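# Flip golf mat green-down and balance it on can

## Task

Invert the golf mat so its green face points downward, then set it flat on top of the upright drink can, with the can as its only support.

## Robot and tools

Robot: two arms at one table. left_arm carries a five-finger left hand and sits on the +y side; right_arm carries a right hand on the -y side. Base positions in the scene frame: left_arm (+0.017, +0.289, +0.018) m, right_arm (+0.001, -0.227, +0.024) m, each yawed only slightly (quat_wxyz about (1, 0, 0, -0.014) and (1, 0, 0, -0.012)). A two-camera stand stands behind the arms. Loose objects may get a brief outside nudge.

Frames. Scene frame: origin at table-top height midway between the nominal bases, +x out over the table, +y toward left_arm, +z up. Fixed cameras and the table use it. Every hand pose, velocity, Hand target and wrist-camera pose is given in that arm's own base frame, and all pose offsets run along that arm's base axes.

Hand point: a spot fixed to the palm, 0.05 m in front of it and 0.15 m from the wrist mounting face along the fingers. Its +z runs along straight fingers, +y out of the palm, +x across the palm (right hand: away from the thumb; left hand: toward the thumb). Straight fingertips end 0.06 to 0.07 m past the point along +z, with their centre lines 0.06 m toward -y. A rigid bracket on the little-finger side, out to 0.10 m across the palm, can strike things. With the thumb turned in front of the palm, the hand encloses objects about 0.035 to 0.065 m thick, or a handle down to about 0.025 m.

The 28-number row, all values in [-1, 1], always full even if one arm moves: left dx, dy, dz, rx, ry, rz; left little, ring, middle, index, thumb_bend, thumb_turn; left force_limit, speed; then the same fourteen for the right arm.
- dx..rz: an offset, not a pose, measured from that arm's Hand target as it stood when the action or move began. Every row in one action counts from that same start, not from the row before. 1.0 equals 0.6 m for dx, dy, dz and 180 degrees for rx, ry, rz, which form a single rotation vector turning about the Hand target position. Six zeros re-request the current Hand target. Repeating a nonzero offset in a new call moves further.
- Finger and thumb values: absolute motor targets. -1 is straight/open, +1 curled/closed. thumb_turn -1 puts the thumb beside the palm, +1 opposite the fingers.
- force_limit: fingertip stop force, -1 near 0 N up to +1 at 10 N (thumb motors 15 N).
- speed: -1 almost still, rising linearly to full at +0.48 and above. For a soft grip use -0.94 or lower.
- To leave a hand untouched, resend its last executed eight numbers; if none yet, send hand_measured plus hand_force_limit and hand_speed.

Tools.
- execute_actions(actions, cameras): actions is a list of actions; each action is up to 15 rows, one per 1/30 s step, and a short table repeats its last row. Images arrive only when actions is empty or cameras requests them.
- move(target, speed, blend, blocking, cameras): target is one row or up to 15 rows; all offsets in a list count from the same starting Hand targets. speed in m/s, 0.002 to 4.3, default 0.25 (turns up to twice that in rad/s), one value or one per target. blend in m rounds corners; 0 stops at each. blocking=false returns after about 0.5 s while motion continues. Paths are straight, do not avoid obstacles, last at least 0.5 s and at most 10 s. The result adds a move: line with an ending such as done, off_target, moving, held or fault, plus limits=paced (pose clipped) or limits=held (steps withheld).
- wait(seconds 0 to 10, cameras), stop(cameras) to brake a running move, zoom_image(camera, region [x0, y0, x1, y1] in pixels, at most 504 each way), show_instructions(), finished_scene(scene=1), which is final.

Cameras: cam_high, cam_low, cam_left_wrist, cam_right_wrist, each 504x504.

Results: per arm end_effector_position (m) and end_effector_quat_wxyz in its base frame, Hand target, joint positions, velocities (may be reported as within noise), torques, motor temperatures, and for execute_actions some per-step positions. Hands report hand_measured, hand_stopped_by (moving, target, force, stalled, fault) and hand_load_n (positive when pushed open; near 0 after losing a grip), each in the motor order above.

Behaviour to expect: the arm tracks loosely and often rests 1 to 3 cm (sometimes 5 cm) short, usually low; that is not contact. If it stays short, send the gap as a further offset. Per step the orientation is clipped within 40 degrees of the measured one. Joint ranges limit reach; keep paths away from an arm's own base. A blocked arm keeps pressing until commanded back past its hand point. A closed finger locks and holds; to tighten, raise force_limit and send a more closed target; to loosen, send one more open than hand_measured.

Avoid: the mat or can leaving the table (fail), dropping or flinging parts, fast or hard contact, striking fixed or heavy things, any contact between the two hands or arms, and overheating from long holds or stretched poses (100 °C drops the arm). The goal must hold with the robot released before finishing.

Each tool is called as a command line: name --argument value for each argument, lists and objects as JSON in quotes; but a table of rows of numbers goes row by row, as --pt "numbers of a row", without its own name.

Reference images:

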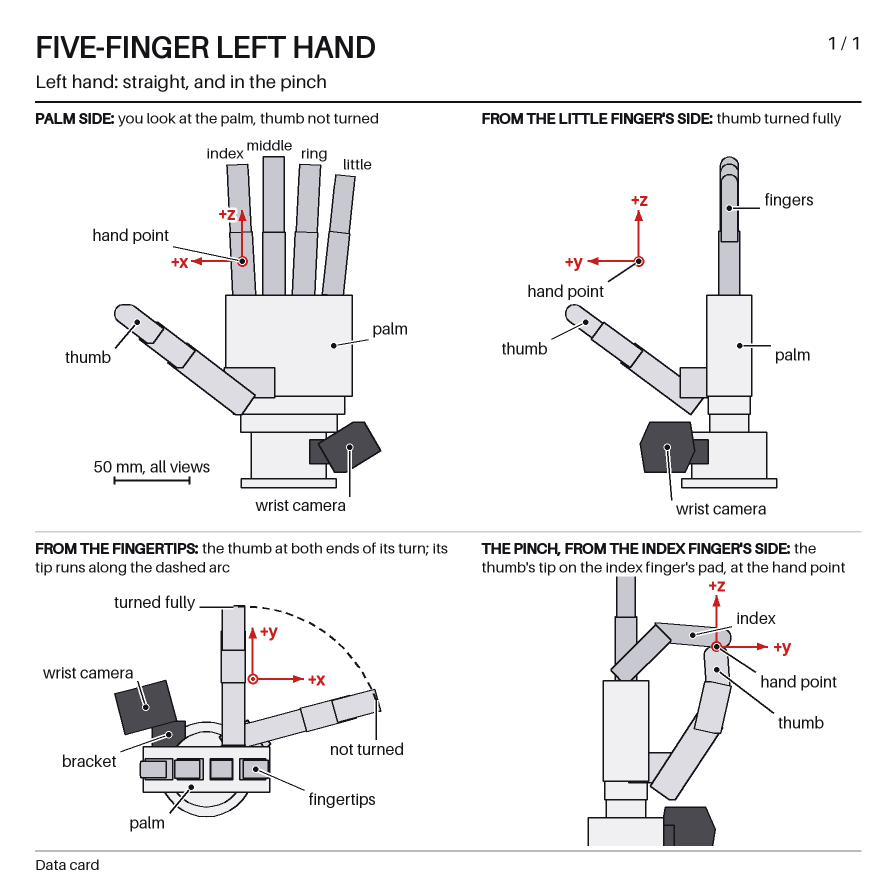

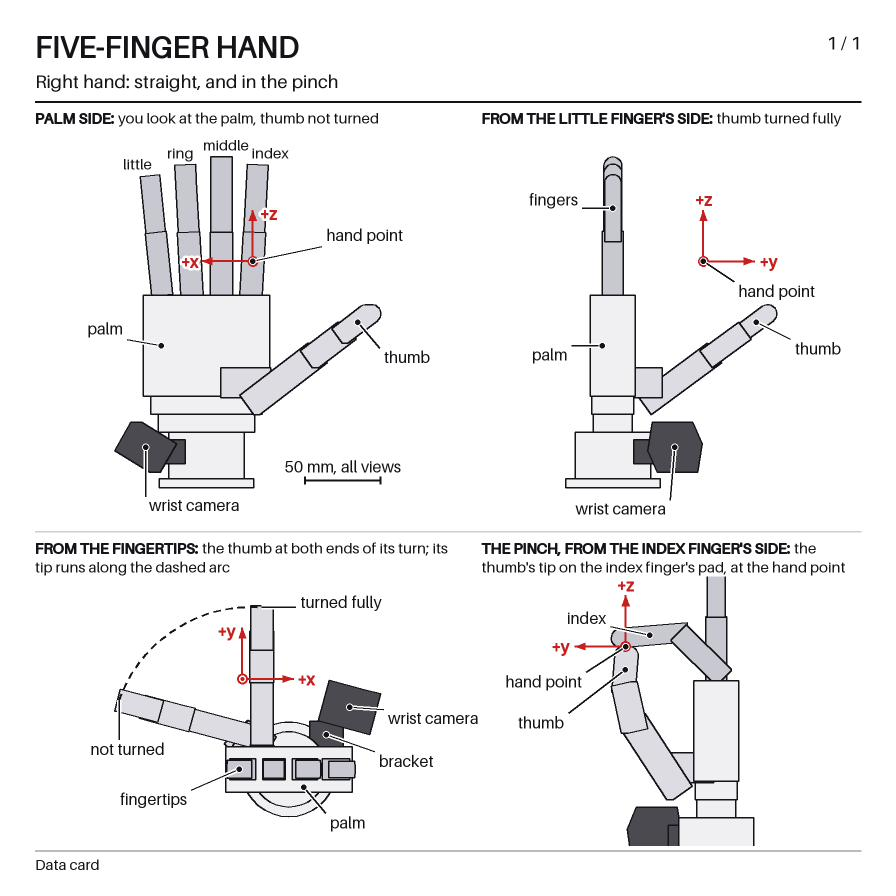

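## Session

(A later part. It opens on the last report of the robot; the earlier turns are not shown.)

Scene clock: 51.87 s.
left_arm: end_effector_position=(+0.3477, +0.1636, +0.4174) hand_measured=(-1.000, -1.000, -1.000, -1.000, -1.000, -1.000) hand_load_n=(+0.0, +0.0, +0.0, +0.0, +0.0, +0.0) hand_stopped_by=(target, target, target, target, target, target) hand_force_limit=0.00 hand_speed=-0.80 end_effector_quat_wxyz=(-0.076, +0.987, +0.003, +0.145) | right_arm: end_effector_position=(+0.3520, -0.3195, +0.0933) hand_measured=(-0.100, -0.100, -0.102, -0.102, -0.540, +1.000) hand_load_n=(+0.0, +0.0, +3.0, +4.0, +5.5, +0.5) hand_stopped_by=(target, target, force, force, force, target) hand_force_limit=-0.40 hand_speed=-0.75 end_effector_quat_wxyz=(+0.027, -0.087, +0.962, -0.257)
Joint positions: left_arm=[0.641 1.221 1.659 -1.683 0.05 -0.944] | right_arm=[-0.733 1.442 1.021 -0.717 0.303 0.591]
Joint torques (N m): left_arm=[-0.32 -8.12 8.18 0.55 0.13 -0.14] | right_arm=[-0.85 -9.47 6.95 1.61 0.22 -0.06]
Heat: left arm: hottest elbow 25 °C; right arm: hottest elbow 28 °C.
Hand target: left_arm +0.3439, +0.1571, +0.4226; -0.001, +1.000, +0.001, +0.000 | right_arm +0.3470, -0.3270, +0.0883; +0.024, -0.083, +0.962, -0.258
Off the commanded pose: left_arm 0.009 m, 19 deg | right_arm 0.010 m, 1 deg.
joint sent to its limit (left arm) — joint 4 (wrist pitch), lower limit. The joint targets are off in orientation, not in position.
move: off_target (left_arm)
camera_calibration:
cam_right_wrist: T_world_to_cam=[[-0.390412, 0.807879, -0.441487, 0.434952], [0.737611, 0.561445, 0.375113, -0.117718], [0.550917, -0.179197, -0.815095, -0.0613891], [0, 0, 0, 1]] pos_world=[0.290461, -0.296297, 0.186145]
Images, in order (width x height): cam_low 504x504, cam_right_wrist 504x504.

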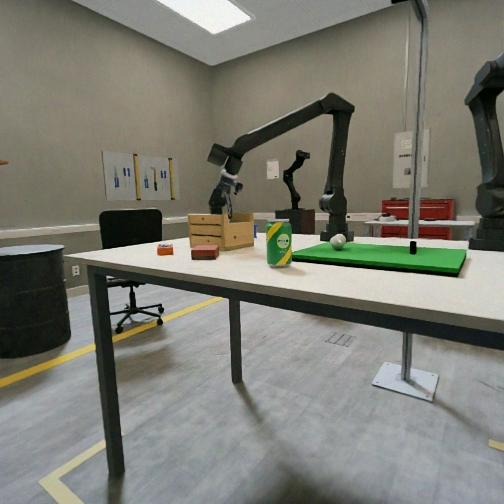

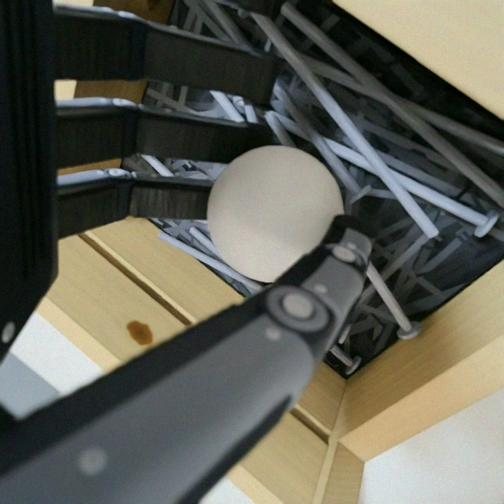

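move --target '[0,0,0,0,0,0,-1,-1,-1,-1,-1,-1,0,-0.8, -0.008,0.0,-0.033,0,0,0,-0.1,-0.1,0.3,0.3,0.3,1,-0.4,-0.75]' --speed 0.05 --cameras '["cam_right_wrist"]'

Scene clock: 52.80 s.
left_arm: end_effector_position=(+0.3477, +0.1636, +0.4174) hand_measured=(-1.000, -1.000, -1.000, -1.000, -1.000, -1.000) hand_load_n=(+0.0, +0.0, +0.0, +0.0, +0.0, -0.5) hand_stopped_by=(target, target, target, target, target, target) hand_force_limit=0.00 hand_speed=-0.80 end_effector_quat_wxyz=(-0.076, +0.987, +0.003, +0.145) | right_arm: end_effector_position=(+0.3518, -0.3207, +0.0806) hand_measured=(-0.100, -0.100, -0.102, -0.102, -0.540, +1.000) hand_load_n=(-0.5, +0.0, +2.0, +3.5, +6.5, +1.0) hand_stopped_by=(target, target, force, force, force, target) hand_force_limit=-0.40 hand_speed=-0.75 end_effector_quat_wxyz=(+0.034, -0.085, +0.961, -0.262)
Joint positions: left_arm=[0.641 1.221 1.659 -1.683 0.05 -0.944] | right_arm=[-0.737 1.449 0.987 -0.659 0.299 0.59]
Joint torques (N m): left_arm=[-0.38 -8.12 8.18 0.53 0.13 -0.14] | right_arm=[-1.03 -9.23 6.24 1.62 0.25 -0.11]
Heat: left arm: hottest elbow 25 °C; right arm: hottest elbow 28 °C.
Hand target: left_arm +0.3439, +0.1571, +0.4226; -0.001, +1.000, +0.001, +0.000 | right_arm +0.3421, -0.3270, +0.0684; +0.024, -0.083, +0.962, -0.258
Off the commanded pose: left_arm 0.009 m, 19 deg | right_arm 0.017 m, 1 deg.
joint sent to its limit (left arm) — joint 4 (wrist pitch), lower limit. The joint targets are off in orientation, not in position.
move: off_target (left_arm, right_arm)
camera_calibration:
cam_right_wrist: T_world_to_cam=[[-0.382649, 0.804115, -0.45495, 0.427327], [0.732419, 0.564174, 0.381143, -0.109949], [0.563153, -0.18737, -0.80483, -0.0796064], [0, 0, 0, 1]] pos_world=[0.288875, -0.296506, 0.172249]
Images, in order (width x height): cam_right_wrist 504x504.

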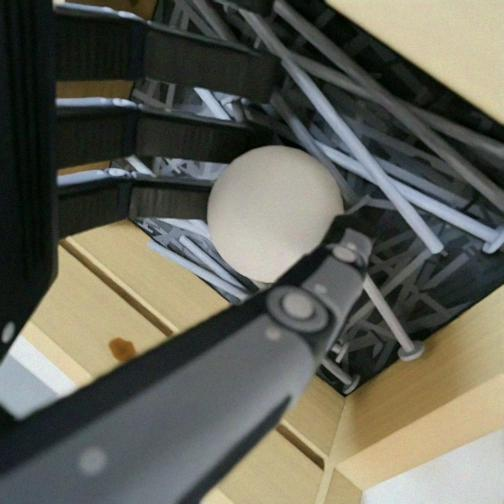

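move --pt "0 0 0 0 0 0 -1 -1 -1 -1 -1 -1 0 -0.8 0.008 0.0 0.028 0 0 0 -0.1 -0.1 0.3 0.3 0.3 1 -0.4 -0.75" --pt "0 0 0 0 0 0 -1 -1 -1 -1 -1 -1 0 -0.8 0.008 0.0 0.028 0 0 0 -0.1 -0.1 -0.15 -0.15 -1 1 -0.4 -0.5" --pt "0 0 0 0 0 0 -1 -1 -1 -1 -1 -1 0 -0.8 0.008 0.0 0.028 0 0 0 -0.1 -0.1 -0.4 -0.4 -1 1 -0.4 -0.5" --pt "0 0 0 0 0 0 -1 -1 -1 -1 -1 -1 0 -0.8 0.008 0.06 0.15 0 0 0 -0.1 -0.1 -0.4 -0.4 -1 1 -0.4 -0.5" --pt "0 0 0 0 0 0 -1 -1 -1 -1 -1 -1 0 -0.8 0.008 0.1 0.3 0 0 0 -0.1 -0.1 -0.4 -0.4 -1 1 -0.4 -0.5" --speed 0.1 --cameras '["cam_right_wrist","cam_low"]'

Scene clock: 58.83 s.
left_arm: end_effector_position=(+0.3477, +0.1636, +0.4174) hand_measured=(-1.000, -1.000, -1.000, -1.000, -1.000, -1.000) hand_load_n=(+0.0, +0.0, +0.0, +0.0, -0.5, +0.0) hand_stopped_by=(target, target, target, target, target, target) hand_force_limit=0.00 hand_speed=-0.80 end_effector_quat_wxyz=(-0.076, +0.987, +0.003, +0.145) | right_arm: end_effector_position=(+0.3333, -0.2628, +0.2153) hand_measured=(-0.100, -0.100, -0.400, -0.400, -1.000, +1.000) hand_load_n=(+0.0, +0.0, +0.0, +0.0, +0.0, +0.0) hand_stopped_by=(target, target, target, target, target, target) hand_force_limit=-0.40 hand_speed=-0.50 end_effector_quat_wxyz=(+0.000, -0.088, +0.968, -0.237)
Joint positions: left_arm=[0.641 1.221 1.659 -1.683 0.05 -0.944] | right_arm=[-0.648 1.278 1.209 -1.166 0.347 0.681]
Joint torques (N m): left_arm=[-0.38 -8.12 8.2 0.57 0.12 -0.14] | right_arm=[1.26 -9.76 12.38 0.39 0.31 0.12]
Heat: left arm: hottest elbow 25 °C; right arm: hottest elbow 28 °C.
Hand target: left_arm +0.3439, +0.1571, +0.4226; -0.001, +1.000, +0.001, +0.000 | right_arm +0.3470, -0.2669, +0.2484; +0.024, -0.083, +0.962, -0.258
Off the commanded pose: left_arm 0.009 m, 19 deg | right_arm 0.036 m, 4 deg.
joint sent to its limit (left arm) — joint 4 (wrist pitch), lower limit. The joint targets are off in orientation, not in position.
move: off_target (left_arm, right_arm)
camera_calibration:
cam_right_wrist: T_world_to_cam=[[-0.404636, 0.827582, -0.389072, 0.434346], [0.764585, 0.539568, 0.352527, -0.191476], [0.501676, -0.154834, -0.851086, 0.0889947], [0, 0, 0, 1]] pos_world=[0.277505, -0.242363, 0.312235]
Images, in order (width x height): cam_low 504x504, cam_right_wrist 504x504.

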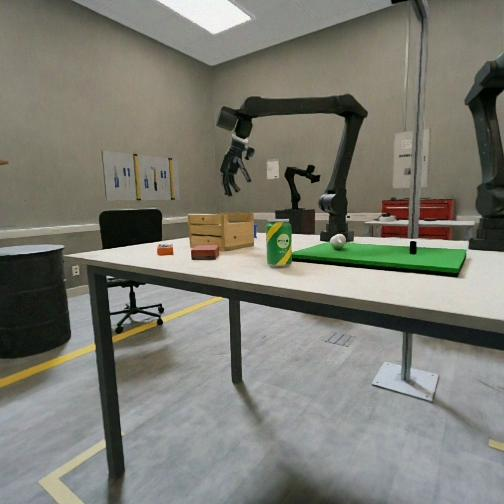

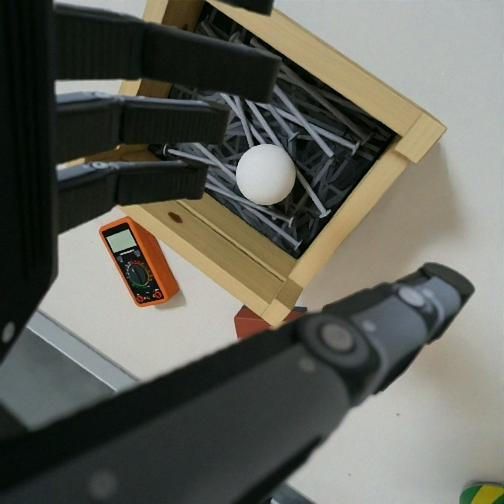

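move --target '[0,0,0,0,0,0,-1,-1,-1,-1,-1,-1,0,-0.8, 0.047,0.725,-0.08,-0.134,-0.111,0.326,-1,-1,-1,-1,-1,1,-0.4,0.4]' --speed 0.35 --cameras '["cam_right_wrist","cam_high"]'

Scene clock: 61.60 s.
left_arm: end_effector_position=(+0.3477, +0.1636, +0.4174) hand_measured=(-1.000, -1.000, -1.000, -1.000, -1.000, -1.000) hand_load_n=(+0.0, +0.0, +0.0, +0.0, +0.0, +0.0) hand_stopped_by=(target, target, target, target, target, target) hand_force_limit=0.00 hand_speed=-0.80 end_effector_quat_wxyz=(-0.076, +0.987, +0.003, +0.145) | right_arm: end_effector_position=(+0.3711, +0.1629, +0.1976) hand_measured=(-1.000, -1.000, -1.000, -1.000, -1.000, +1.000) hand_load_n=(+0.0, +0.0, +0.0, +0.0, +0.0, +0.0) hand_stopped_by=(target, target, target, target, target, target) hand_force_limit=-0.40 hand_speed=0.40 end_effector_quat_wxyz=(+0.279, -0.498, +0.713, -0.408)
Joint positions: left_arm=[0.641 1.221 1.659 -1.683 0.05 -0.944] | right_arm=[0.666 1.001 0.787 -0.643 0.827 0.693]
Joint torques (N m): left_arm=[-0.38 -8.23 8.18 0.54 0.12 -0.13] | right_arm=[0.62 -4.31 8.28 2.21 0.52 -0.01]
Heat: left arm: hottest elbow 25 °C; right arm: hottest elbow 28 °C.
Hand target: left_arm +0.3439, +0.1571, +0.4226; -0.001, +1.000, +0.001, +0.000 | right_arm +0.3752, +0.1681, +0.2005; +0.287, -0.497, +0.709, -0.409
Off the commanded pose: left_arm 0.009 m, 19 deg | right_arm 0.007 m, 1 deg.
joint sent to its limit (left arm) — joint 4 (wrist pitch), lower limit. The joint targets are off in orientation, not in position.
move: off_target (left_arm)
camera_calibration:
cam_right_wrist: T_world_to_cam=[[-0.592308, -0.0443476, -0.80449, 0.384214], [-0.220743, 0.969211, 0.109095, -0.100036], [0.774883, 0.242204, -0.583861, -0.097941], [0, 0, 0, 1]] pos_world=[0.281384, 0.137717, 0.262826]
Images, in order (width x height): cam_high 504x504, cam_right_wrist 504x504.

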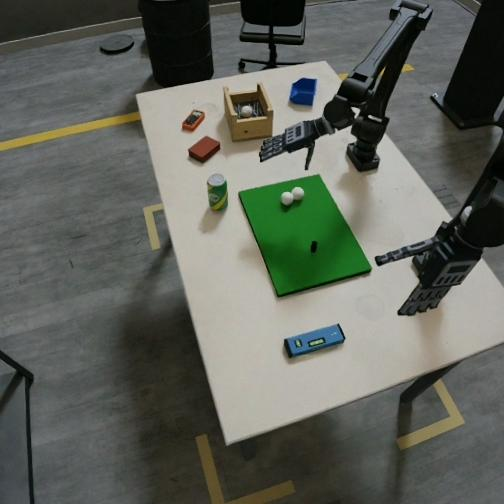

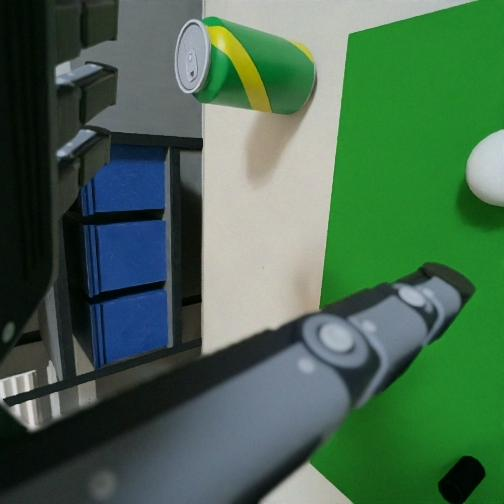

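move --target '[0,0,0,0,0,0,-1,-1,-1,-1,-1,-1,0,-0.8, 0.0,-0.025,-0.18,0,0,0,-1,-1,-1,-1,-1,1,-0.4,0.4]' --speed 0.15 --cameras '["cam_right_wrist"]'

Scene clock: 63.50 s.
left_arm: end_effector_position=(+0.3477, +0.1636, +0.4174) hand_measured=(-1.000, -1.000, -1.000, -1.000, -1.000, -1.000) hand_load_n=(-0.5, +0.0, +0.0, +0.0, +0.0, +0.0) hand_stopped_by=(target, target, target, target, target, target) hand_force_limit=0.00 hand_speed=-0.80 end_effector_quat_wxyz=(-0.076, +0.987, +0.003, +0.145) | right_arm: end_effector_position=(+0.3696, +0.1547, +0.0923) hand_measured=(-1.000, -1.000, -1.000, -1.000, -1.000, +1.000) hand_load_n=(+0.0, +0.0, +0.0, +0.0, +0.0, +0.0) hand_stopped_by=(target, target, target, target, target, target) hand_force_limit=-0.40 hand_speed=0.40 end_effector_quat_wxyz=(+0.284, -0.502, +0.708, -0.408)
Joint positions: left_arm=[0.641 1.221 1.659 -1.683 0.05 -0.944] | right_arm=[0.644 1.109 0.549 -0.26 0.805 0.649]
Joint torques (N m): left_arm=[-0.38 -8.18 8.16 0.54 0.13 -0.14] | right_arm=[-0.5 -4.48 7.09 2.29 0.28 -0.03]
Heat: left arm: hottest elbow 25 °C; right arm: hottest elbow 28 °C.
Hand target: left_arm +0.3439, +0.1571, +0.4226; -0.001, +1.000, +0.001, +0.000 | right_arm +0.3751, +0.1529, +0.0924; +0.287, -0.497, +0.709, -0.409
Off the commanded pose: left_arm 0.009 m, 19 deg | right_arm 0.006 m, 1 deg.
joint sent to its limit (left arm) — joint 4 (wrist pitch), lower limit. The joint targets are off in orientation, not in position.
move: off_target (left_arm)
camera_calibration:
cam_right_wrist: T_world_to_cam=[[-0.586757, -0.0530426, -0.808024, 0.297912], [-0.235486, 0.965904, 0.107595, -0.0748387], [0.774766, 0.25341, -0.579241, -0.158385], [0, 0, 0, 1]] pos_world=[0.27989, 0.128225, 0.15703]
Images, in order (width x height): cam_right_wrist 504x504.

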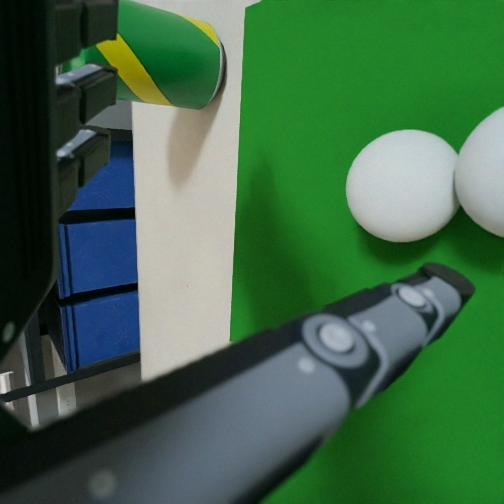

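move --target '[0,0,0,0,0,0,-1,-1,-1,-1,-1,-1,0,-0.8, -0.009,-0.0145,-0.094,0,0,0,-1,-1,-1,-1,-1,1,-0.4,0.4]' --speed 0.1 --cameras '["cam_right_wrist"]'

Scene clock: 65.00 s.
left_arm: end_effector_position=(+0.3477, +0.1636, +0.4174) hand_measured=(-1.000, -1.000, -1.000, -1.000, -1.000, -1.000) hand_load_n=(+0.0, -0.5, +0.0, +0.0, +0.0, +0.0) hand_stopped_by=(target, target, target, target, target, target) hand_force_limit=0.00 hand_speed=-0.80 end_effector_quat_wxyz=(-0.076, +0.987, +0.003, +0.145) | right_arm: end_effector_position=(+0.3651, +0.1465, +0.0364) hand_measured=(-1.000, -1.000, -1.000, -1.000, -1.000, +1.000) hand_load_n=(+0.0, +0.0, +0.0, +0.0, +0.0, +0.0) hand_stopped_by=(target, target, target, target, target, target) hand_force_limit=-0.40 hand_speed=0.40 end_effector_quat_wxyz=(+0.284, -0.501, +0.708, -0.407)
Joint positions: left_arm=[0.641 1.221 1.659 -1.683 0.05 -0.944] | right_arm=[0.63 1.225 0.442 -0.026 0.795 0.635]
Joint torques (N m): left_arm=[-0.44 -8.18 8.18 0.53 0.12 -0.13] | right_arm=[-0.5 -4.84 6 2.36 0.26 -0.05]
Heat: left arm: hottest elbow 25 °C; right arm: hottest elbow 28 °C.
Hand target: left_arm +0.3439, +0.1571, +0.4226; -0.001, +1.000, +0.001, +0.000 | right_arm +0.3697, +0.1442, +0.0360; +0.286, -0.497, +0.709, -0.409
Off the commanded pose: left_arm 0.009 m, 19 deg | right_arm 0.005 m, 1 deg.
joint sent to its limit (left arm) — joint 4 (wrist pitch), lower limit. The joint targets are off in orientation, not in position.
move: off_target (left_arm)
camera_calibration:
cam_right_wrist: T_world_to_cam=[[-0.586068, -0.052299, -0.808572, 0.249301], [-0.235546, 0.965815, 0.108259, -0.0619202], [0.775269, 0.253903, -0.578352, -0.185443], [0, 0, 0, 1]] pos_world=[0.27529, 0.119926, 0.10103]
Images, in order (width x height): cam_right_wrist 504x504.

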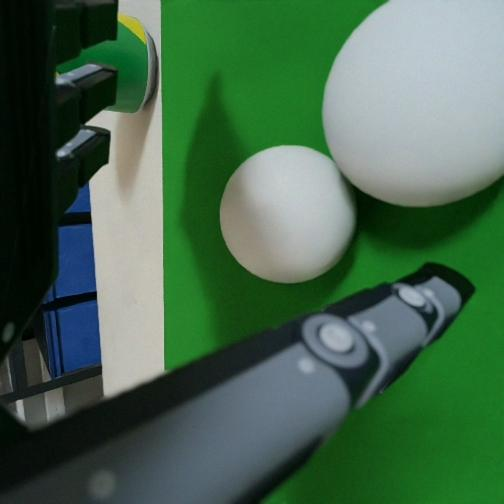

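Very similar alignment to ball 1. Grip.

move --target '[0,0,0,0,0,0,-1,-1,-1,-1,-1,-1,0,-0.8, -0.003,-0.002,0,0,0,0,-1,-1,0.3,0.3,0.3,1,-0.4,-0.75]' --speed 0.08 --cameras '["cam_right_wrist"]'

Scene clock: 66.77 s.
left_arm: end_effector_position=(+0.3477, +0.1636, +0.4174) hand_measured=(-1.000, -1.000, -1.000, -1.000, -1.000, -1.000) hand_load_n=(+0.0, +0.0, +0.0, +0.0, +0.0, +0.0) hand_stopped_by=(target, target, target, target, target, target) hand_force_limit=0.00 hand_speed=-0.80 end_effector_quat_wxyz=(-0.076, +0.987, +0.003, +0.145) | right_arm: end_effector_position=(+0.3632, +0.1450, +0.0342) hand_measured=(-1.000, -1.000, -0.082, -0.104, -0.542, +1.000) hand_load_n=(+0.0, +0.0, +10.5, +0.0, +10.0, +3.0) hand_stopped_by=(target, target, force, force, force, target) hand_force_limit=-0.40 hand_speed=-0.75 end_effector_quat_wxyz=(+0.282, -0.503, +0.708, -0.408)
Joint positions: left_arm=[0.641 1.221 1.659 -1.683 0.05 -0.944] | right_arm=[0.63 1.225 0.438 -0.026 0.795 0.634]
Joint torques (N m): left_arm=[-0.38 -8.18 8.18 0.55 0.13 -0.14] | right_arm=[-0.5 -5.25 5.93 2.25 0.3 -0.04]
Heat: left arm: hottest elbow 25 °C; right arm: hottest elbow 28 °C.
Hand target: left_arm +0.3439, +0.1571, +0.4226; -0.001, +1.000, +0.001, +0.000 | right_arm +0.3678, +0.1429, +0.0359; +0.286, -0.498, +0.709, -0.410
Off the commanded pose: left_arm 0.009 m, 19 deg | right_arm 0.005 m, 1 deg.
joint sent to its limit (left arm) — joint 4 (wrist pitch), lower limit. The joint targets are off in orientation, not in position.
move: off_target (left_arm)
camera_calibration:
cam_right_wrist: T_world_to_cam=[[-0.589708, -0.0558778, -0.805681, 0.24805], [-0.235737, 0.966069, 0.105543, -0.0605637], [0.772446, 0.252169, -0.582871, -0.183426], [0, 0, 0, 1]] pos_world=[0.273687, 0.118623, 0.0993278]
Images, in order (width x height): cam_right_wrist 504x504.

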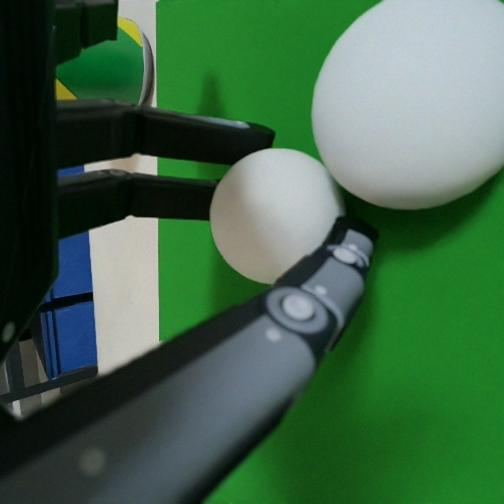

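move --pt "0 0 0 0 0 0 -1 -1 -1 -1 -1 -1 0 -0.8 0 0 0 0 0 0 -1 -1 -0.092 0.2 0.3 1 -0.4 -0.8" --pt "0 0 0 0 0 0 -1 -1 -1 -1 -1 -1 0 -0.8 0 0 0.1 0 0 0 -1 -1 -0.092 0.2 0.3 1 -0.4 -0.8" --speed 0.08 --cameras '["cam_right_wrist"]'

Scene clock: 69.10 s.
left_arm: end_effector_position=(+0.3477, +0.1636, +0.4174) hand_measured=(-1.000, -1.000, -1.000, -1.000, -1.000, -1.000) hand_load_n=(+0.0, +0.0, +0.0, +0.0, +0.0, +0.0) hand_stopped_by=(target, target, target, target, target, target) hand_force_limit=0.00 hand_speed=-0.80 end_effector_quat_wxyz=(-0.076, +0.987, +0.003, +0.145) | right_arm: end_effector_position=(+0.3487, +0.1339, +0.0670) hand_measured=(-1.000, -1.000, -0.092, -0.090, -0.542, +1.000) hand_load_n=(+0.0, +0.0, +3.5, +8.0, +10.5, +0.5) hand_stopped_by=(target, target, force, force, force, target) hand_force_limit=-0.40 hand_speed=-0.80 end_effector_quat_wxyz=(+0.264, -0.514, +0.707, -0.408)
Joint positions: left_arm=[0.641 1.221 1.659 -1.683 0.05 -0.944] | right_arm=[0.629 1.083 0.471 -0.241 0.794 0.628]
Joint torques (N m): left_arm=[-0.32 -8.18 8.18 0.54 0.13 -0.14] | right_arm=[-0.5 -5.48 11.04 0.92 0.35 0.02]
Heat: left arm: hottest elbow 25 °C; right arm: hottest elbow 28 °C.
Hand target: left_arm +0.3439, +0.1571, +0.4226; -0.001, +1.000, +0.001, +0.000 | right_arm +0.3679, +0.1430, +0.0960; +0.287, -0.497, +0.709, -0.410
Off the commanded pose: left_arm 0.009 m, 19 deg | right_arm 0.036 m, 3 deg.
joint sent to its limit (left arm) — joint 4 (wrist pitch), lower limit. The joint targets are off in orientation, not in position.
move: off_target (left_arm, right_arm)
camera_calibration:
cam_right_wrist: T_world_to_cam=[[-0.615634, -0.0780244, -0.78416, 0.275818], [-0.2346, 0.968114, 0.0878534, -0.0562003], [0.752302, 0.23805, -0.614308, -0.139363], [0, 0, 0, 1]] pos_world=[0.261461, 0.109104, 0.135611]
Images, in order (width x height): cam_right_wrist 504x504.

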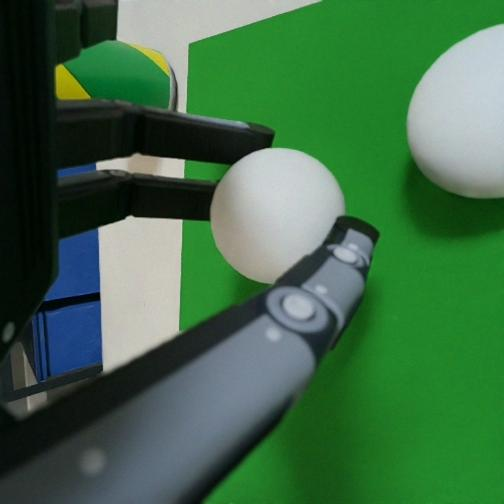

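move --pt "0 0 0 0 0 0 -1 -1 -1 -1 -1 -1 0 -0.8 0 0 0.24 0 0 0 -1 -1 -0.092 0.2 0.3 1 -0.4 -0.8" --pt "0 0 0 0 0 0 -1 -1 -1 -1 -1 -1 0 -0.8 -0.018 -0.817 0.34 0.134 0.111 -0.326 -0.1 -0.1 -0.092 0.2 0.3 1 -0.4 0" --pt "0 0 0 0 0 0 -1 -1 -1 -1 -1 -1 0 -0.8 -0.018 -0.817 0.1 0.134 0.111 -0.326 -0.1 -0.1 -0.092 0.2 0.3 1 -0.4 -0.8" --speed '[0.2,0.35,0.15]' --blend '[0.05,0.01,0]' --cameras '["cam_right_wrist"]'

Scene clock: 75.77 s.
left_arm: end_effector_position=(+0.3477, +0.1636, +0.4174) hand_measured=(-1.000, -1.000, -1.000, -1.000, -1.000, -1.000) hand_load_n=(+0.0, +0.0, +0.0, +0.0, +0.0, +0.0) hand_stopped_by=(target, target, target, target, target, target) hand_force_limit=0.00 hand_speed=-0.80 end_effector_quat_wxyz=(-0.076, +0.987, +0.003, +0.145) | right_arm: end_effector_position=(+0.3519, -0.3410, +0.1527) hand_measured=(-0.100, -0.100, -0.092, -0.090, -0.542, +1.000) hand_load_n=(+0.0, +0.0, +4.0, +8.0, +10.0, +0.5) hand_stopped_by=(target, target, force, force, force, target) hand_force_limit=-0.40 hand_speed=-0.80 end_effector_quat_wxyz=(+0.014, -0.091, +0.964, -0.249)
Joint positions: left_arm=[0.641 1.221 1.659 -1.683 0.05 -0.944] | right_arm=[-0.765 1.443 1.192 -0.907 0.299 0.555]
Joint torques (N m): left_arm=[-0.38 -8.12 8.18 0.55 0.12 -0.14] | right_arm=[-0.03 -10.75 8.02 1.88 0.08 0.14]
Heat: left arm: hottest elbow 25 °C; right arm: hottest elbow 29 °C.
Hand target: left_arm +0.3439, +0.1571, +0.4226; -0.001, +1.000, +0.001, +0.000 | right_arm +0.3573, -0.3472, +0.1561; +0.024, -0.083, +0.962, -0.258
Off the commanded pose: left_arm 0.009 m, 19 deg | right_arm 0.009 m, 2 deg.
joint sent to its limit (left arm) — joint 4 (wrist pitch), lower limit. The joint targets are off in orientation, not in position.
move: off_target (left_arm); blend cut to 0 m at target 2; target 2's new numbers were sent with right_arm's hand 0.029 m and 3 deg from that target
camera_calibration:
cam_right_wrist: T_world_to_cam=[[-0.403195, 0.813147, -0.419792, 0.481487], [0.747779, 0.557186, 0.361068, -0.130844], [0.527504, -0.168331, -0.832709, -0.00219513], [0, 0, 0, 1]] pos_world=[0.293134, -0.318985, 0.24754]
Images, in order (width x height): cam_right_wrist 504x504.

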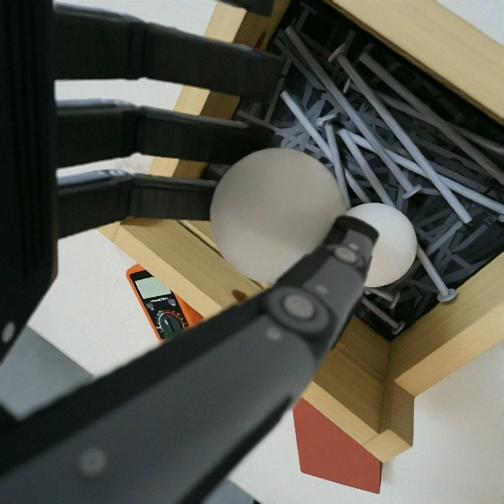

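move --pt "0 0 0 0 0 0 -1 -1 -1 -1 -1 -1 0 -0.8 -0.01 -0.005 -0.105 0 0 0 -0.1 -0.1 -0.092 0.2 0.3 1 -0.4 -0.8" --pt "0 0 0 0 0 0 -1 -1 -1 -1 -1 -1 0 -0.8 -0.01 -0.005 -0.105 0 0 0 -0.1 -0.1 -0.15 -0.15 -1 1 -0.4 -0.5" --pt "0 0 0 0 0 0 -1 -1 -1 -1 -1 -1 0 -0.8 -0.01 -0.005 -0.105 0 0 0 -0.1 -0.1 -0.4 -0.4 -1 1 -0.4 -0.5" --pt "0 0 0 0 0 0 -1 -1 -1 -1 -1 -1 0 -0.8 0.0 0.03 0.05 0 0 0 -0.1 -0.1 -0.4 -0.4 -1 1 -0.4 -0.5" --pt "0 0 0 0 0 0 -1 -1 -1 -1 -1 -1 0 -0.8 0.0 0.1 0.2 0 0 0 -0.1 -0.1 -0.4 -0.4 -1 1 -0.4 -0.5" --speed 0.12 --cameras '["cam_right_wrist"]'

Scene clock: 82.23 s.
left_arm: end_effector_position=(+0.3477, +0.1636, +0.4174) hand_measured=(-1.000, -1.000, -1.000, -1.000, -1.000, -1.000) hand_load_n=(+0.0, +0.0, +0.0, +0.0, +0.0, +0.0) hand_stopped_by=(target, target, target, target, target, target) hand_force_limit=0.00 hand_speed=-0.80 end_effector_quat_wxyz=(-0.076, +0.987, +0.003, +0.145) | right_arm: end_effector_position=(+0.3450, -0.2838, +0.2418) hand_measured=(-0.100, -0.100, -0.400, -0.400, -1.000, +1.000) hand_load_n=(+0.0, +0.0, +0.0, +0.0, +0.0, +0.0) hand_stopped_by=(target, target, target, target, target, target) hand_force_limit=-0.40 hand_speed=-0.50 end_effector_quat_wxyz=(+0.000, -0.089, +0.968, -0.236)
Joint positions: left_arm=[0.641 1.221 1.659 -1.683 0.05 -0.944] | right_arm=[-0.673 1.333 1.329 -1.224 0.337 0.657]
Joint torques (N m): left_arm=[-0.38 -8.18 8.17 0.53 0.13 -0.14] | right_arm=[1.08 -10.64 12.51 0.46 0.3 0.15]
Heat: left arm: hottest elbow 25 °C; right arm: hottest elbow 29 °C.
Hand target: left_arm +0.3439, +0.1571, +0.4226; -0.001, +1.000, +0.001, +0.000 | right_arm +0.3572, -0.2872, +0.2761; +0.024, -0.083, +0.962, -0.258
Off the commanded pose: left_arm 0.009 m, 19 deg | right_arm 0.037 m, 4 deg.
joint sent to its limit (left arm) — joint 4 (wrist pitch), lower limit. The joint targets are off in orientation, not in position.
move: off_target (left_arm, right_arm)
camera_calibration:
cam_right_wrist: T_world_to_cam=[[-0.40545, 0.82799, -0.387355, 0.466734], [0.764294, 0.539514, 0.353241, -0.198533], [0.501463, -0.152832, -0.851573, 0.103236], [0, 0, 0, 1]] pos_world=[0.289205, -0.263561, 0.338835]
Images, in order (width x height): cam_right_wrist 504x504.

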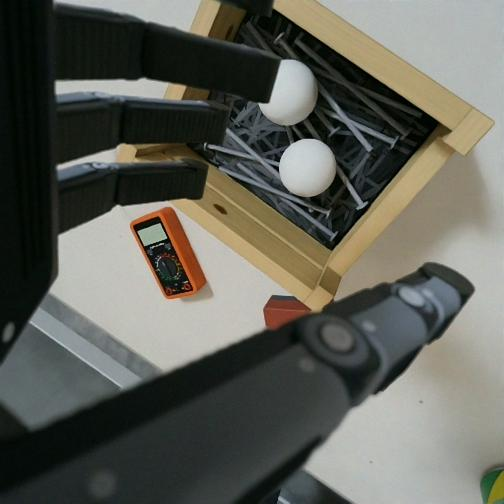

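move --target '[0,0,0,0,0,0,-1,-1,-1,-1,-1,-1,0,-0.8, -0.053,0.675,-0.21,-0.134,-0.111,0.326,-1,-1,-1,-1,-1,1,-0.4,0.4]' --speed 0.35 --cameras '["cam_right_wrist","cam_high"]'

Scene clock: 85.00 s.
left_arm: end_effector_position=(+0.3477, +0.1636, +0.4174) hand_measured=(-1.000, -1.000, -1.000, -1.000, -1.000, -1.000) hand_load_n=(+0.0, +0.0, +0.0, +0.0, +0.0, +0.0) hand_stopped_by=(target, target, target, target, target, target) hand_force_limit=0.00 hand_speed=-0.80 end_effector_quat_wxyz=(-0.076, +0.987, +0.003, +0.145) | right_arm: end_effector_position=(+0.3215, +0.1116, +0.1485) hand_measured=(-1.000, -1.000, -1.000, -1.000, -1.000, +1.000) hand_load_n=(+0.0, +0.0, +0.0, +0.0, +0.0, +0.0) hand_stopped_by=(target, target, target, target, target, target) hand_force_limit=-0.40 hand_speed=0.40 end_effector_quat_wxyz=(+0.277, -0.501, +0.710, -0.411)
Joint positions: left_arm=[0.641 1.221 1.659 -1.683 0.05 -0.944] | right_arm=[0.626 0.798 0.547 -0.572 0.802 0.637]
Joint torques (N m): left_arm=[-0.32 -8.06 8.18 0.53 0.12 -0.14] | right_arm=[1.03 -1.44 8.09 2.3 0.48 0.13]
Heat: left arm: hottest elbow 26 °C; right arm: hottest elbow 29 °C.
Hand target: left_arm +0.3439, +0.1571, +0.4226; -0.001, +1.000, +0.001, +0.000 | right_arm +0.3254, +0.1178, +0.1501; +0.287, -0.497, +0.709, -0.410
Off the commanded pose: left_arm 0.009 m, 19 deg | right_arm 0.008 m, 1 deg.
joint sent to its limit (left arm) — joint 4 (wrist pitch), lower limit. The joint targets are off in orientation, not in position.
move: off_target (left_arm)
camera_calibration:
cam_right_wrist: T_world_to_cam=[[-0.593131, -0.055486, -0.803192, 0.314387], [-0.225603, 0.969109, 0.0996525, -0.0529387], [0.772851, 0.24031, -0.587326, -0.0743403], [0, 0, 0, 1]] pos_world=[0.231983, 0.0866122, 0.214126]
Images, in order (width x height): cam_high 504x504, cam_right_wrist 504x504.

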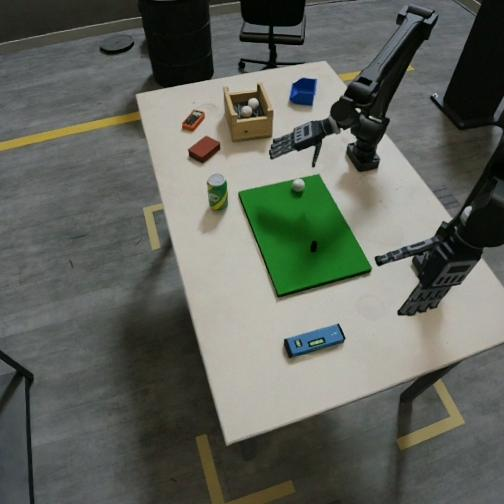

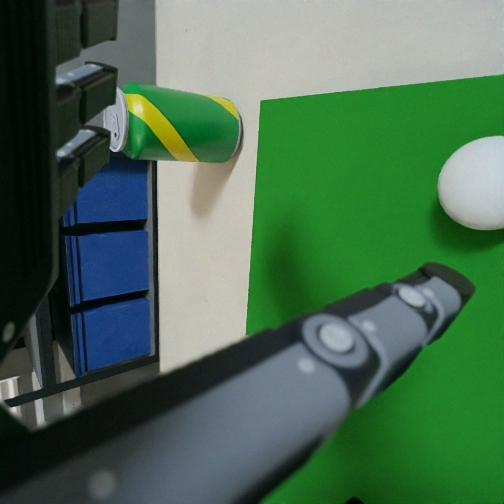

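move --target '[0,0,0,0,0,0,-1,-1,-1,-1,-1,-1,0,-0.8, -0.021,-0.02,-0.11,0,0,0,-1,-1,-1,-1,-1,1,-0.4,0.4]' --speed 0.15 --cameras '["cam_right_wrist"]'

Scene clock: 86.43 s.
left_arm: end_effector_position=(+0.3477, +0.1636, +0.4174) hand_measured=(-1.000, -1.000, -1.000, -1.000, -1.000, -1.000) hand_load_n=(+0.0, +0.0, +0.0, +0.0, +0.0, +0.0) hand_stopped_by=(target, target, target, target, target, target) hand_force_limit=0.00 hand_speed=-0.80 end_effector_quat_wxyz=(-0.076, +0.987, +0.003, +0.145) | right_arm: end_effector_position=(+0.3092, +0.1030, +0.0838) hand_measured=(-1.000, -1.000, -1.000, -1.000, -1.000, +1.000) hand_load_n=(+0.0, +0.0, -0.5, +0.0, +0.0, +0.0) hand_stopped_by=(target, target, target, target, target, target) hand_force_limit=-0.40 hand_speed=0.40 end_effector_quat_wxyz=(+0.281, -0.499, +0.710, -0.410)
Joint positions: left_arm=[0.641 1.221 1.659 -1.683 0.05 -0.944] | right_arm=[0.626 0.828 0.375 -0.36 0.801 0.637]
Joint torques (N m): left_arm=[-0.38 -8.18 8.17 0.54 0.12 -0.14] | right_arm=[0.26 -0.91 7.47 2.28 0.28 0.02]
Heat: left arm: hottest elbow 26 °C; right arm: hottest elbow 29 °C.
Hand target: left_arm +0.3439, +0.1571, +0.4226; -0.001, +1.000, +0.001, +0.000 | right_arm +0.3128, +0.1059, +0.0840; +0.287, -0.497, +0.709, -0.410
Off the commanded pose: left_arm 0.009 m, 19 deg | right_arm 0.005 m, 1 deg.
joint sent to its limit (left arm) — joint 4 (wrist pitch), lower limit. The joint targets are off in orientation, not in position.
move: off_target (left_arm)
camera_calibration:
cam_right_wrist: T_world_to_cam=[[-0.58728, -0.0508854, -0.807783, 0.25273], [-0.227061, 0.968303, 0.104083, -0.0407608], [0.776882, 0.244542, -0.580219, -0.103002], [0, 0, 0, 1]] pos_world=[0.219189, 0.0775174, 0.14863]
Images, in order (width x height): cam_right_wrist 504x504.

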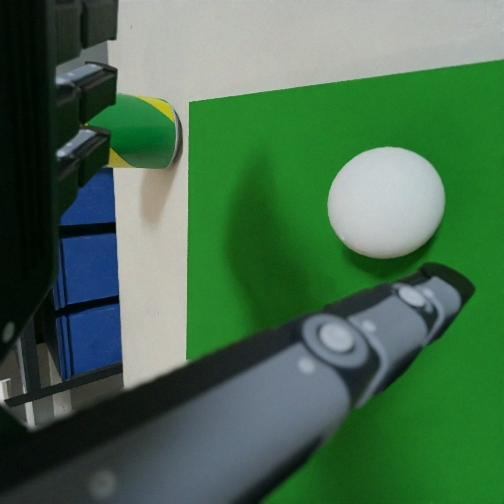

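move --pt "0 0 0 0 0 0 -1 -1 -1 -1 -1 -1 0 -0.8 -0.0085 -0.004 -0.08 0 0 0 -1 -1 -1 -1 -1 1 -0.4 0.4" --pt "0 0 0 0 0 0 -1 -1 -1 -1 -1 -1 0 -0.8 -0.01 -0.0065 -0.08 0 0 0 -1 -1 0.3 0.3 0.3 1 -0.4 -0.82" --speed 0.1 --cameras '["cam_right_wrist"]'

Scene clock: 90.17 s.
left_arm: end_effector_position=(+0.3477, +0.1636, +0.4174) hand_measured=(-1.000, -1.000, -1.000, -1.000, -1.000, -1.000) hand_load_n=(+0.0, +0.0, +0.0, +0.0, +0.0, +0.0) hand_stopped_by=(target, target, target, target, target, target) hand_force_limit=0.00 hand_speed=-0.80 end_effector_quat_wxyz=(-0.076, +0.987, +0.003, +0.145) | right_arm: end_effector_position=(+0.3049, +0.0998, +0.0358) hand_measured=(-1.000, -1.000, -0.102, -0.088, -0.540, +1.000) hand_load_n=(+0.0, +0.0, +1.5, +7.5, +8.5, -0.5) hand_stopped_by=(target, target, force, force, force, target) hand_force_limit=-0.40 hand_speed=-0.82 end_effector_quat_wxyz=(+0.280, -0.500, +0.710, -0.410)
Joint positions: left_arm=[0.641 1.221 1.659 -1.683 0.05 -0.944] | right_arm=[0.626 0.943 0.276 -0.149 0.801 0.637]
Joint torques (N m): left_arm=[-0.44 -8.18 8.17 0.51 0.13 -0.14] | right_arm=[0.38 -1.9 6.28 2.32 0.31 0.04]
Heat: left arm: hottest elbow 26 °C; right arm: hottest elbow 29 °C.
Hand target: left_arm +0.3439, +0.1571, +0.4226; -0.001, +1.000, +0.001, +0.000 | right_arm +0.3068, +0.1019, +0.0360; +0.286, -0.498, +0.709, -0.410
Off the commanded pose: left_arm 0.009 m, 19 deg | right_arm 0.003 m, 1 deg.
joint sent to its limit (left arm) — joint 4 (wrist pitch), lower limit. The joint targets are off in orientation, not in position.
move: off_target (left_arm)
camera_calibration:
cam_right_wrist: T_world_to_cam=[[-0.589227, -0.0522707, -0.806275, 0.212006], [-0.226744, 0.968501, 0.102917, -0.0337864], [0.775499, 0.24346, -0.582519, -0.126149], [0, 0, 0, 1]] pos_world=[0.215087, 0.074516, 0.100929]
Images, in order (width x height): cam_right_wrist 504x504.

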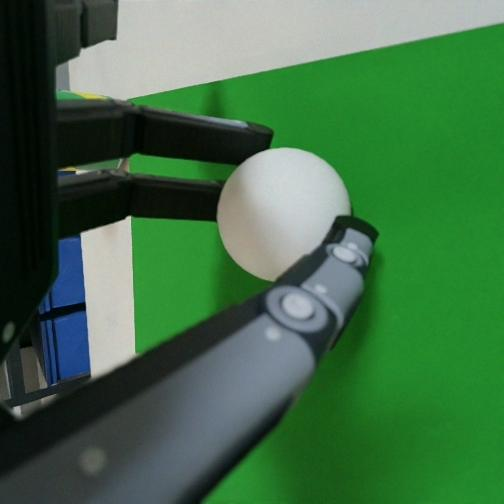

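move --pt "0 0 0 0 0 0 -1 -1 -1 -1 -1 -1 0 -0.8 0 0 0.1 0 0 0 -1 -1 0.3 0.3 0.3 1 -0.4 -0.82" --pt "0 0 0 0 0 0 -1 -1 -1 -1 -1 -1 0 -0.8 0.03 -0.1 0.34 0 0 0 -1 -1 0.3 0.3 0.3 1 -0.4 -0.82" --pt "0 0 0 0 0 0 -1 -1 -1 -1 -1 -1 0 -0.8 0.084 -0.638 0.44 0.134 0.111 -0.326 -0.1 -0.1 0.3 0.3 0.3 1 -0.4 0" --pt "0 0 0 0 0 0 -1 -1 -1 -1 -1 -1 0 -0.8 0.084 -0.638 0.215 0.134 0.111 -0.326 -0.1 -0.1 0.3 0.3 0.3 1 -0.4 -0.82" --speed '[0.1,0.25,0.35,0.15]' --blend '[0.03,0.05,0.01,0]' --cameras '["cam_right_wrist"]'

Scene clock: 98.37 s.
left_arm: end_effector_position=(+0.3477, +0.1636, +0.4174) hand_measured=(-1.000, -1.000, -1.000, -1.000, -1.000, -1.000) hand_load_n=(+0.0, +0.0, +0.0, +0.0, +0.0, +0.0) hand_stopped_by=(target, target, target, target, target, target) hand_force_limit=0.00 hand_speed=-0.80 end_effector_quat_wxyz=(-0.076, +0.987, +0.003, +0.145) | right_arm: end_effector_position=(+0.3528, -0.2737, +0.1626) hand_measured=(-0.100, -0.100, -0.102, -0.088, -0.540, +1.000) hand_load_n=(+0.0, +0.0, +1.5, +8.0, +8.0, +0.0) hand_stopped_by=(target, target, force, force, force, target) hand_force_limit=-0.40 hand_speed=-0.82 end_effector_quat_wxyz=(+0.016, -0.093, +0.964, -0.250)
Joint positions: left_arm=[0.641 1.221 1.659 -1.683 0.05 -0.944] | right_arm=[-0.642 1.329 1.108 -0.971 0.343 0.67]
Joint torques (N m): left_arm=[-0.38 -8.18 8.17 0.54 0.12 -0.14] | right_arm=[-0.15 -8.76 8.03 1.78 0.27 0.13]
Heat: left arm: hottest elbow 26 °C; right arm: hottest elbow 29 °C.
Hand target: left_arm +0.3439, +0.1571, +0.4226; -0.001, +1.000, +0.001, +0.000 | right_arm +0.3572, -0.2809, +0.1651; +0.024, -0.083, +0.962, -0.258
Off the commanded pose: left_arm 0.009 m, 19 deg | right_arm 0.009 m, 2 deg.
joint sent to its limit (left arm) — joint 4 (wrist pitch), lower limit. The joint targets are off in orientation, not in position.
move: off_target (left_arm); blend cut to 0 m at target 3; target 3's new numbers were sent with right_arm's hand 0.029 m and 3 deg from that target
camera_calibration:
cam_right_wrist: T_world_to_cam=[[-0.405957, 0.810918, -0.421439, 0.431873], [0.744009, 0.561048, 0.362871, -0.170494], [0.530707, -0.166244, -0.831092, 0.0160811], [0, 0, 0, 1]] pos_world=[0.293637, -0.251884, 0.25724]
Images, in order (width x height): cam_right_wrist 504x504.

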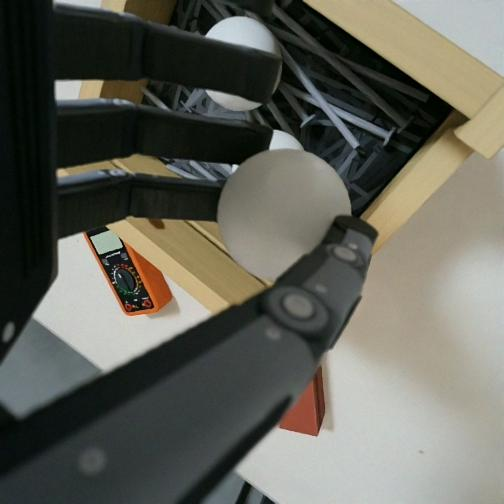

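execute_actions --actions '[]' --cameras '["cam_right_wrist","cam_high","cam_low"]'

Scene clock: 102.93 s.
left_arm: end_effector_position=(+0.3477, +0.1636, +0.4174) hand_measured=(-1.000, -1.000, -1.000, -1.000, -1.000, -1.000) hand_load_n=(+0.0, +0.0, +0.0, +0.0, +0.0, +0.0) hand_stopped_by=(target, target, target, target, target, target) hand_force_limit=0.00 hand_speed=-0.80 end_effector_quat_wxyz=(-0.076, +0.987, +0.003, +0.145) | right_arm: end_effector_position=(+0.3528, -0.2737, +0.1626) hand_measured=(-0.100, -0.100, -0.102, -0.088, -0.540, +1.000) hand_load_n=(+0.0, +0.0, +1.5, +8.0, +8.0, +0.0) hand_stopped_by=(target, target, force, force, force, target) hand_force_limit=-0.40 hand_speed=-0.82 end_effector_quat_wxyz=(+0.016, -0.093, +0.964, -0.250)
Joint positions: left_arm=[0.641 1.221 1.659 -1.683 0.05 -0.944] | right_arm=[-0.642 1.329 1.108 -0.971 0.343 0.67]
Joint velocities: within noise
Joint torques (N m): left_arm=[-0.44 -8.12 8.18 0.54 0.13 -0.14] | right_arm=[-0.15 -8.82 8.01 1.78 0.28 0.15]
Motor temperatures (°C): left_arm=[21 21 26 21 22 21] | right_arm=[21 24 29 22 20 24]
Heat: left arm: hottest elbow 26 °C; right arm: hottest elbow 29 °C.
Hand target: left_arm +0.3439, +0.1571, +0.4226; -0.001, +1.000, +0.001, +0.000 | right_arm +0.3572, -0.2809, +0.1651; +0.024, -0.083, +0.962, -0.258
Off the commanded pose: left_arm 0.009 m, 19 deg | right_arm 0.009 m, 2 deg.
camera_calibration:
cam_right_wrist: T_world_to_cam=[[-0.405957, 0.810918, -0.421439, 0.431873], [0.744009, 0.561048, 0.362871, -0.170494], [0.530707, -0.166244, -0.831092, 0.0160811], [0, 0, 0, 1]] pos_world=[0.293637, -0.251884, 0.25724]
Images, in order (width x height): cam_high 504x504, cam_low 504x504, cam_right_wrist 504x504.

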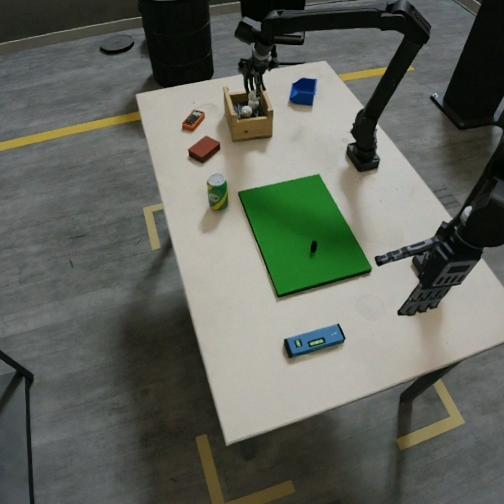

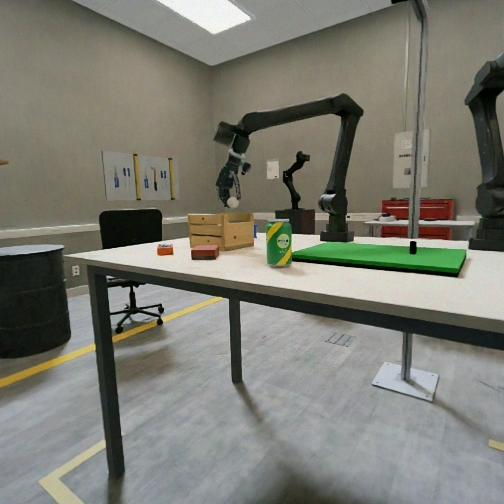

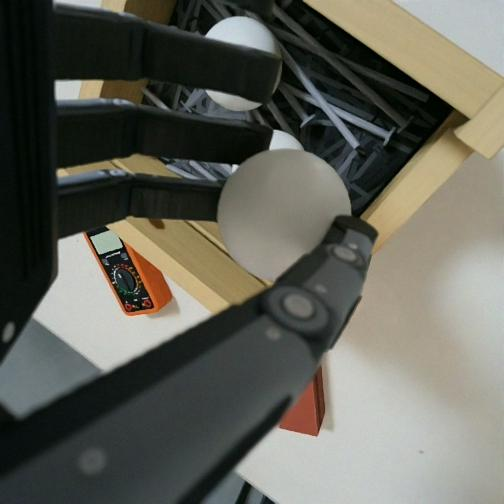

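move --pt "0 0 0 0 0 0 -1 -1 -1 -1 -1 -1 0 -0.8 -0.035 -0.01 -0.19 0 0 0 -0.1 -0.1 0.3 0.3 0.3 1 -0.4 -0.82" --pt "0 0 0 0 0 0 -1 -1 -1 -1 -1 -1 0 -0.8 -0.035 -0.01 -0.19 0 0 0 -0.1 -0.1 -0.15 -0.15 -1 1 -0.4 -0.5" --pt "0 0 0 0 0 0 -1 -1 -1 -1 -1 -1 0 -0.8 -0.035 -0.01 -0.19 0 0 0 -0.1 -0.1 -0.4 -0.4 -1 1 -0.4 -0.5" --pt "0 0 0 0 0 0 -1 -1 -1 -1 -1 -1 0 -0.8 -0.035 0.01 0 0 0 0 -0.1 -0.1 -0.4 -0.4 -1 1 -0.4 -0.5" --pt "0 0 0 0 0 0 -1 -1 -1 -1 -1 -1 0 -0.8 -0.06 0.05 0.15 0 0 0 -0.1 -0.1 -0.4 -0.4 -1 1 -0.4 -0.5" --speed '[0.12,0.12,0.12,0.2,0.25]' --cameras '["cam_right_wrist","cam_high"]'

Scene clock: 109.30 s.
left_arm: end_effector_position=(+0.3477, +0.1636, +0.4174) hand_measured=(-1.000, -1.000, -1.000, -1.000, -1.000, -1.000) hand_load_n=(-0.5, +0.5, +0.0, +0.0, +0.0, +0.0) hand_stopped_by=(target, target, target, target, target, target) hand_force_limit=0.00 hand_speed=-0.80 end_effector_quat_wxyz=(-0.076, +0.987, +0.003, +0.145) | right_arm: end_effector_position=(+0.3080, -0.2467, +0.2314) hand_measured=(+0.028, -0.100, -0.400, -0.400, -1.000, +1.000) hand_load_n=(+0.0, +0.0, +0.0, +0.0, +0.0, +0.0) hand_stopped_by=(target, target, target, target, target, target) hand_force_limit=-0.40 hand_speed=-0.50 end_effector_quat_wxyz=(+0.009, -0.086, +0.966, -0.245)
Joint positions: left_arm=[0.641 1.221 1.659 -1.683 0.05 -0.944] | right_arm=[-0.655 1.18 1.165 -1.194 0.345 0.675]
Joint torques (N m): left_arm=[-0.38 -8.12 8.18 0.53 0.12 -0.14] | right_arm=[1.2 -6.95 12.1 0.44 0.31 0.14]
Heat: left arm: hottest elbow 26 °C; right arm: hottest elbow 29 °C.
Hand target: left_arm +0.3439, +0.1571, +0.4226; -0.001, +1.000, +0.001, +0.000 | right_arm +0.3211, -0.2510, +0.2550; +0.024, -0.083, +0.962, -0.258
Off the commanded pose: left_arm 0.009 m, 19 deg | right_arm 0.027 m, 2 deg.
joint sent to its limit (left arm) — joint 4 (wrist pitch), lower limit. The joint targets are off in orientation, not in position.
move: off_target (left_arm, right_arm); target 2's new numbers were sent with right_arm's hand 0.074 m and 7 deg from that target; target 3's new numbers were sent with right_arm's hand 0.074 m and 7 deg from that target
camera_calibration:
cam_right_wrist: T_world_to_cam=[[-0.397104, 0.821874, -0.40845, 0.417804], [0.757935, 0.544639, 0.35903, -0.184669], [0.517536, -0.167006, -0.839205, 0.107345], [0, 0, 0, 1]] pos_world=[0.250323, -0.224877, 0.327038]
Images, in order (width x height): cam_high 504x504, cam_right_wrist 504x504.

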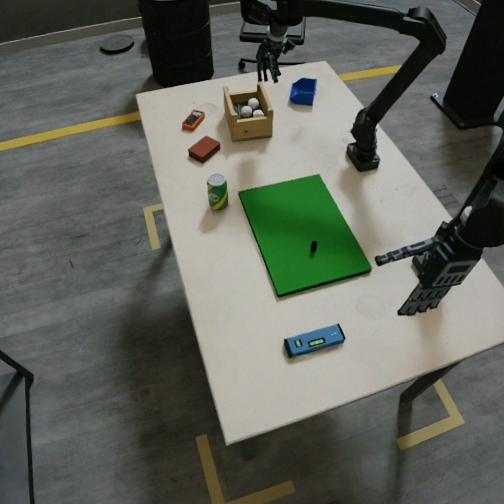

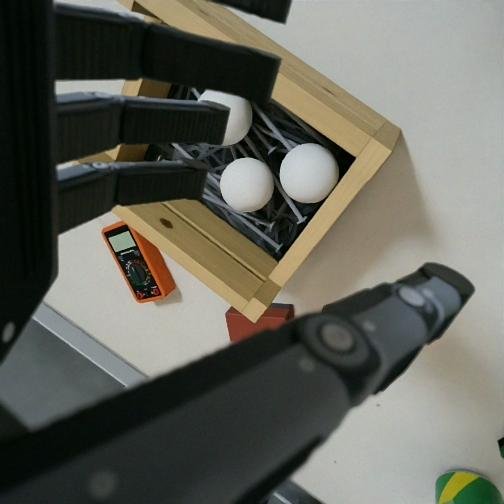

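zoom_image --camera "cam_high" --region '[190, 160, 390, 310]'

zoom_image --camera "cam_high" --region '[285, 225, 345, 265]'

Scaled by 2.520 from the camera's 504x504 image, which has a finer 720x720 frame.

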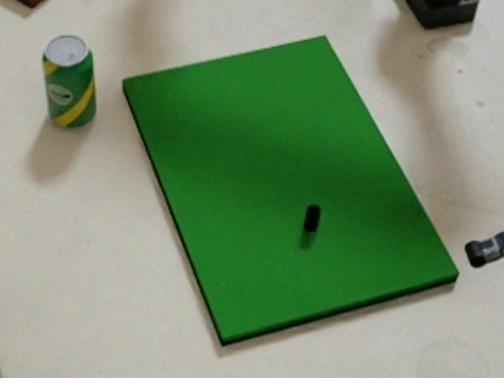

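Scaled by 8.400 from the camera's 504x504 image, which has a finer 720x720 frame.

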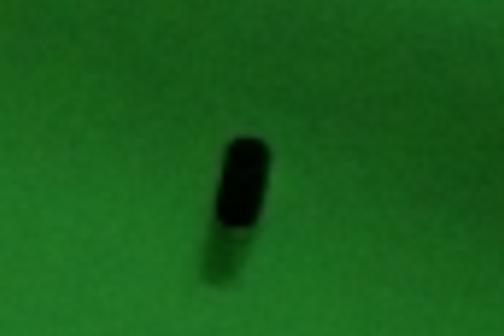

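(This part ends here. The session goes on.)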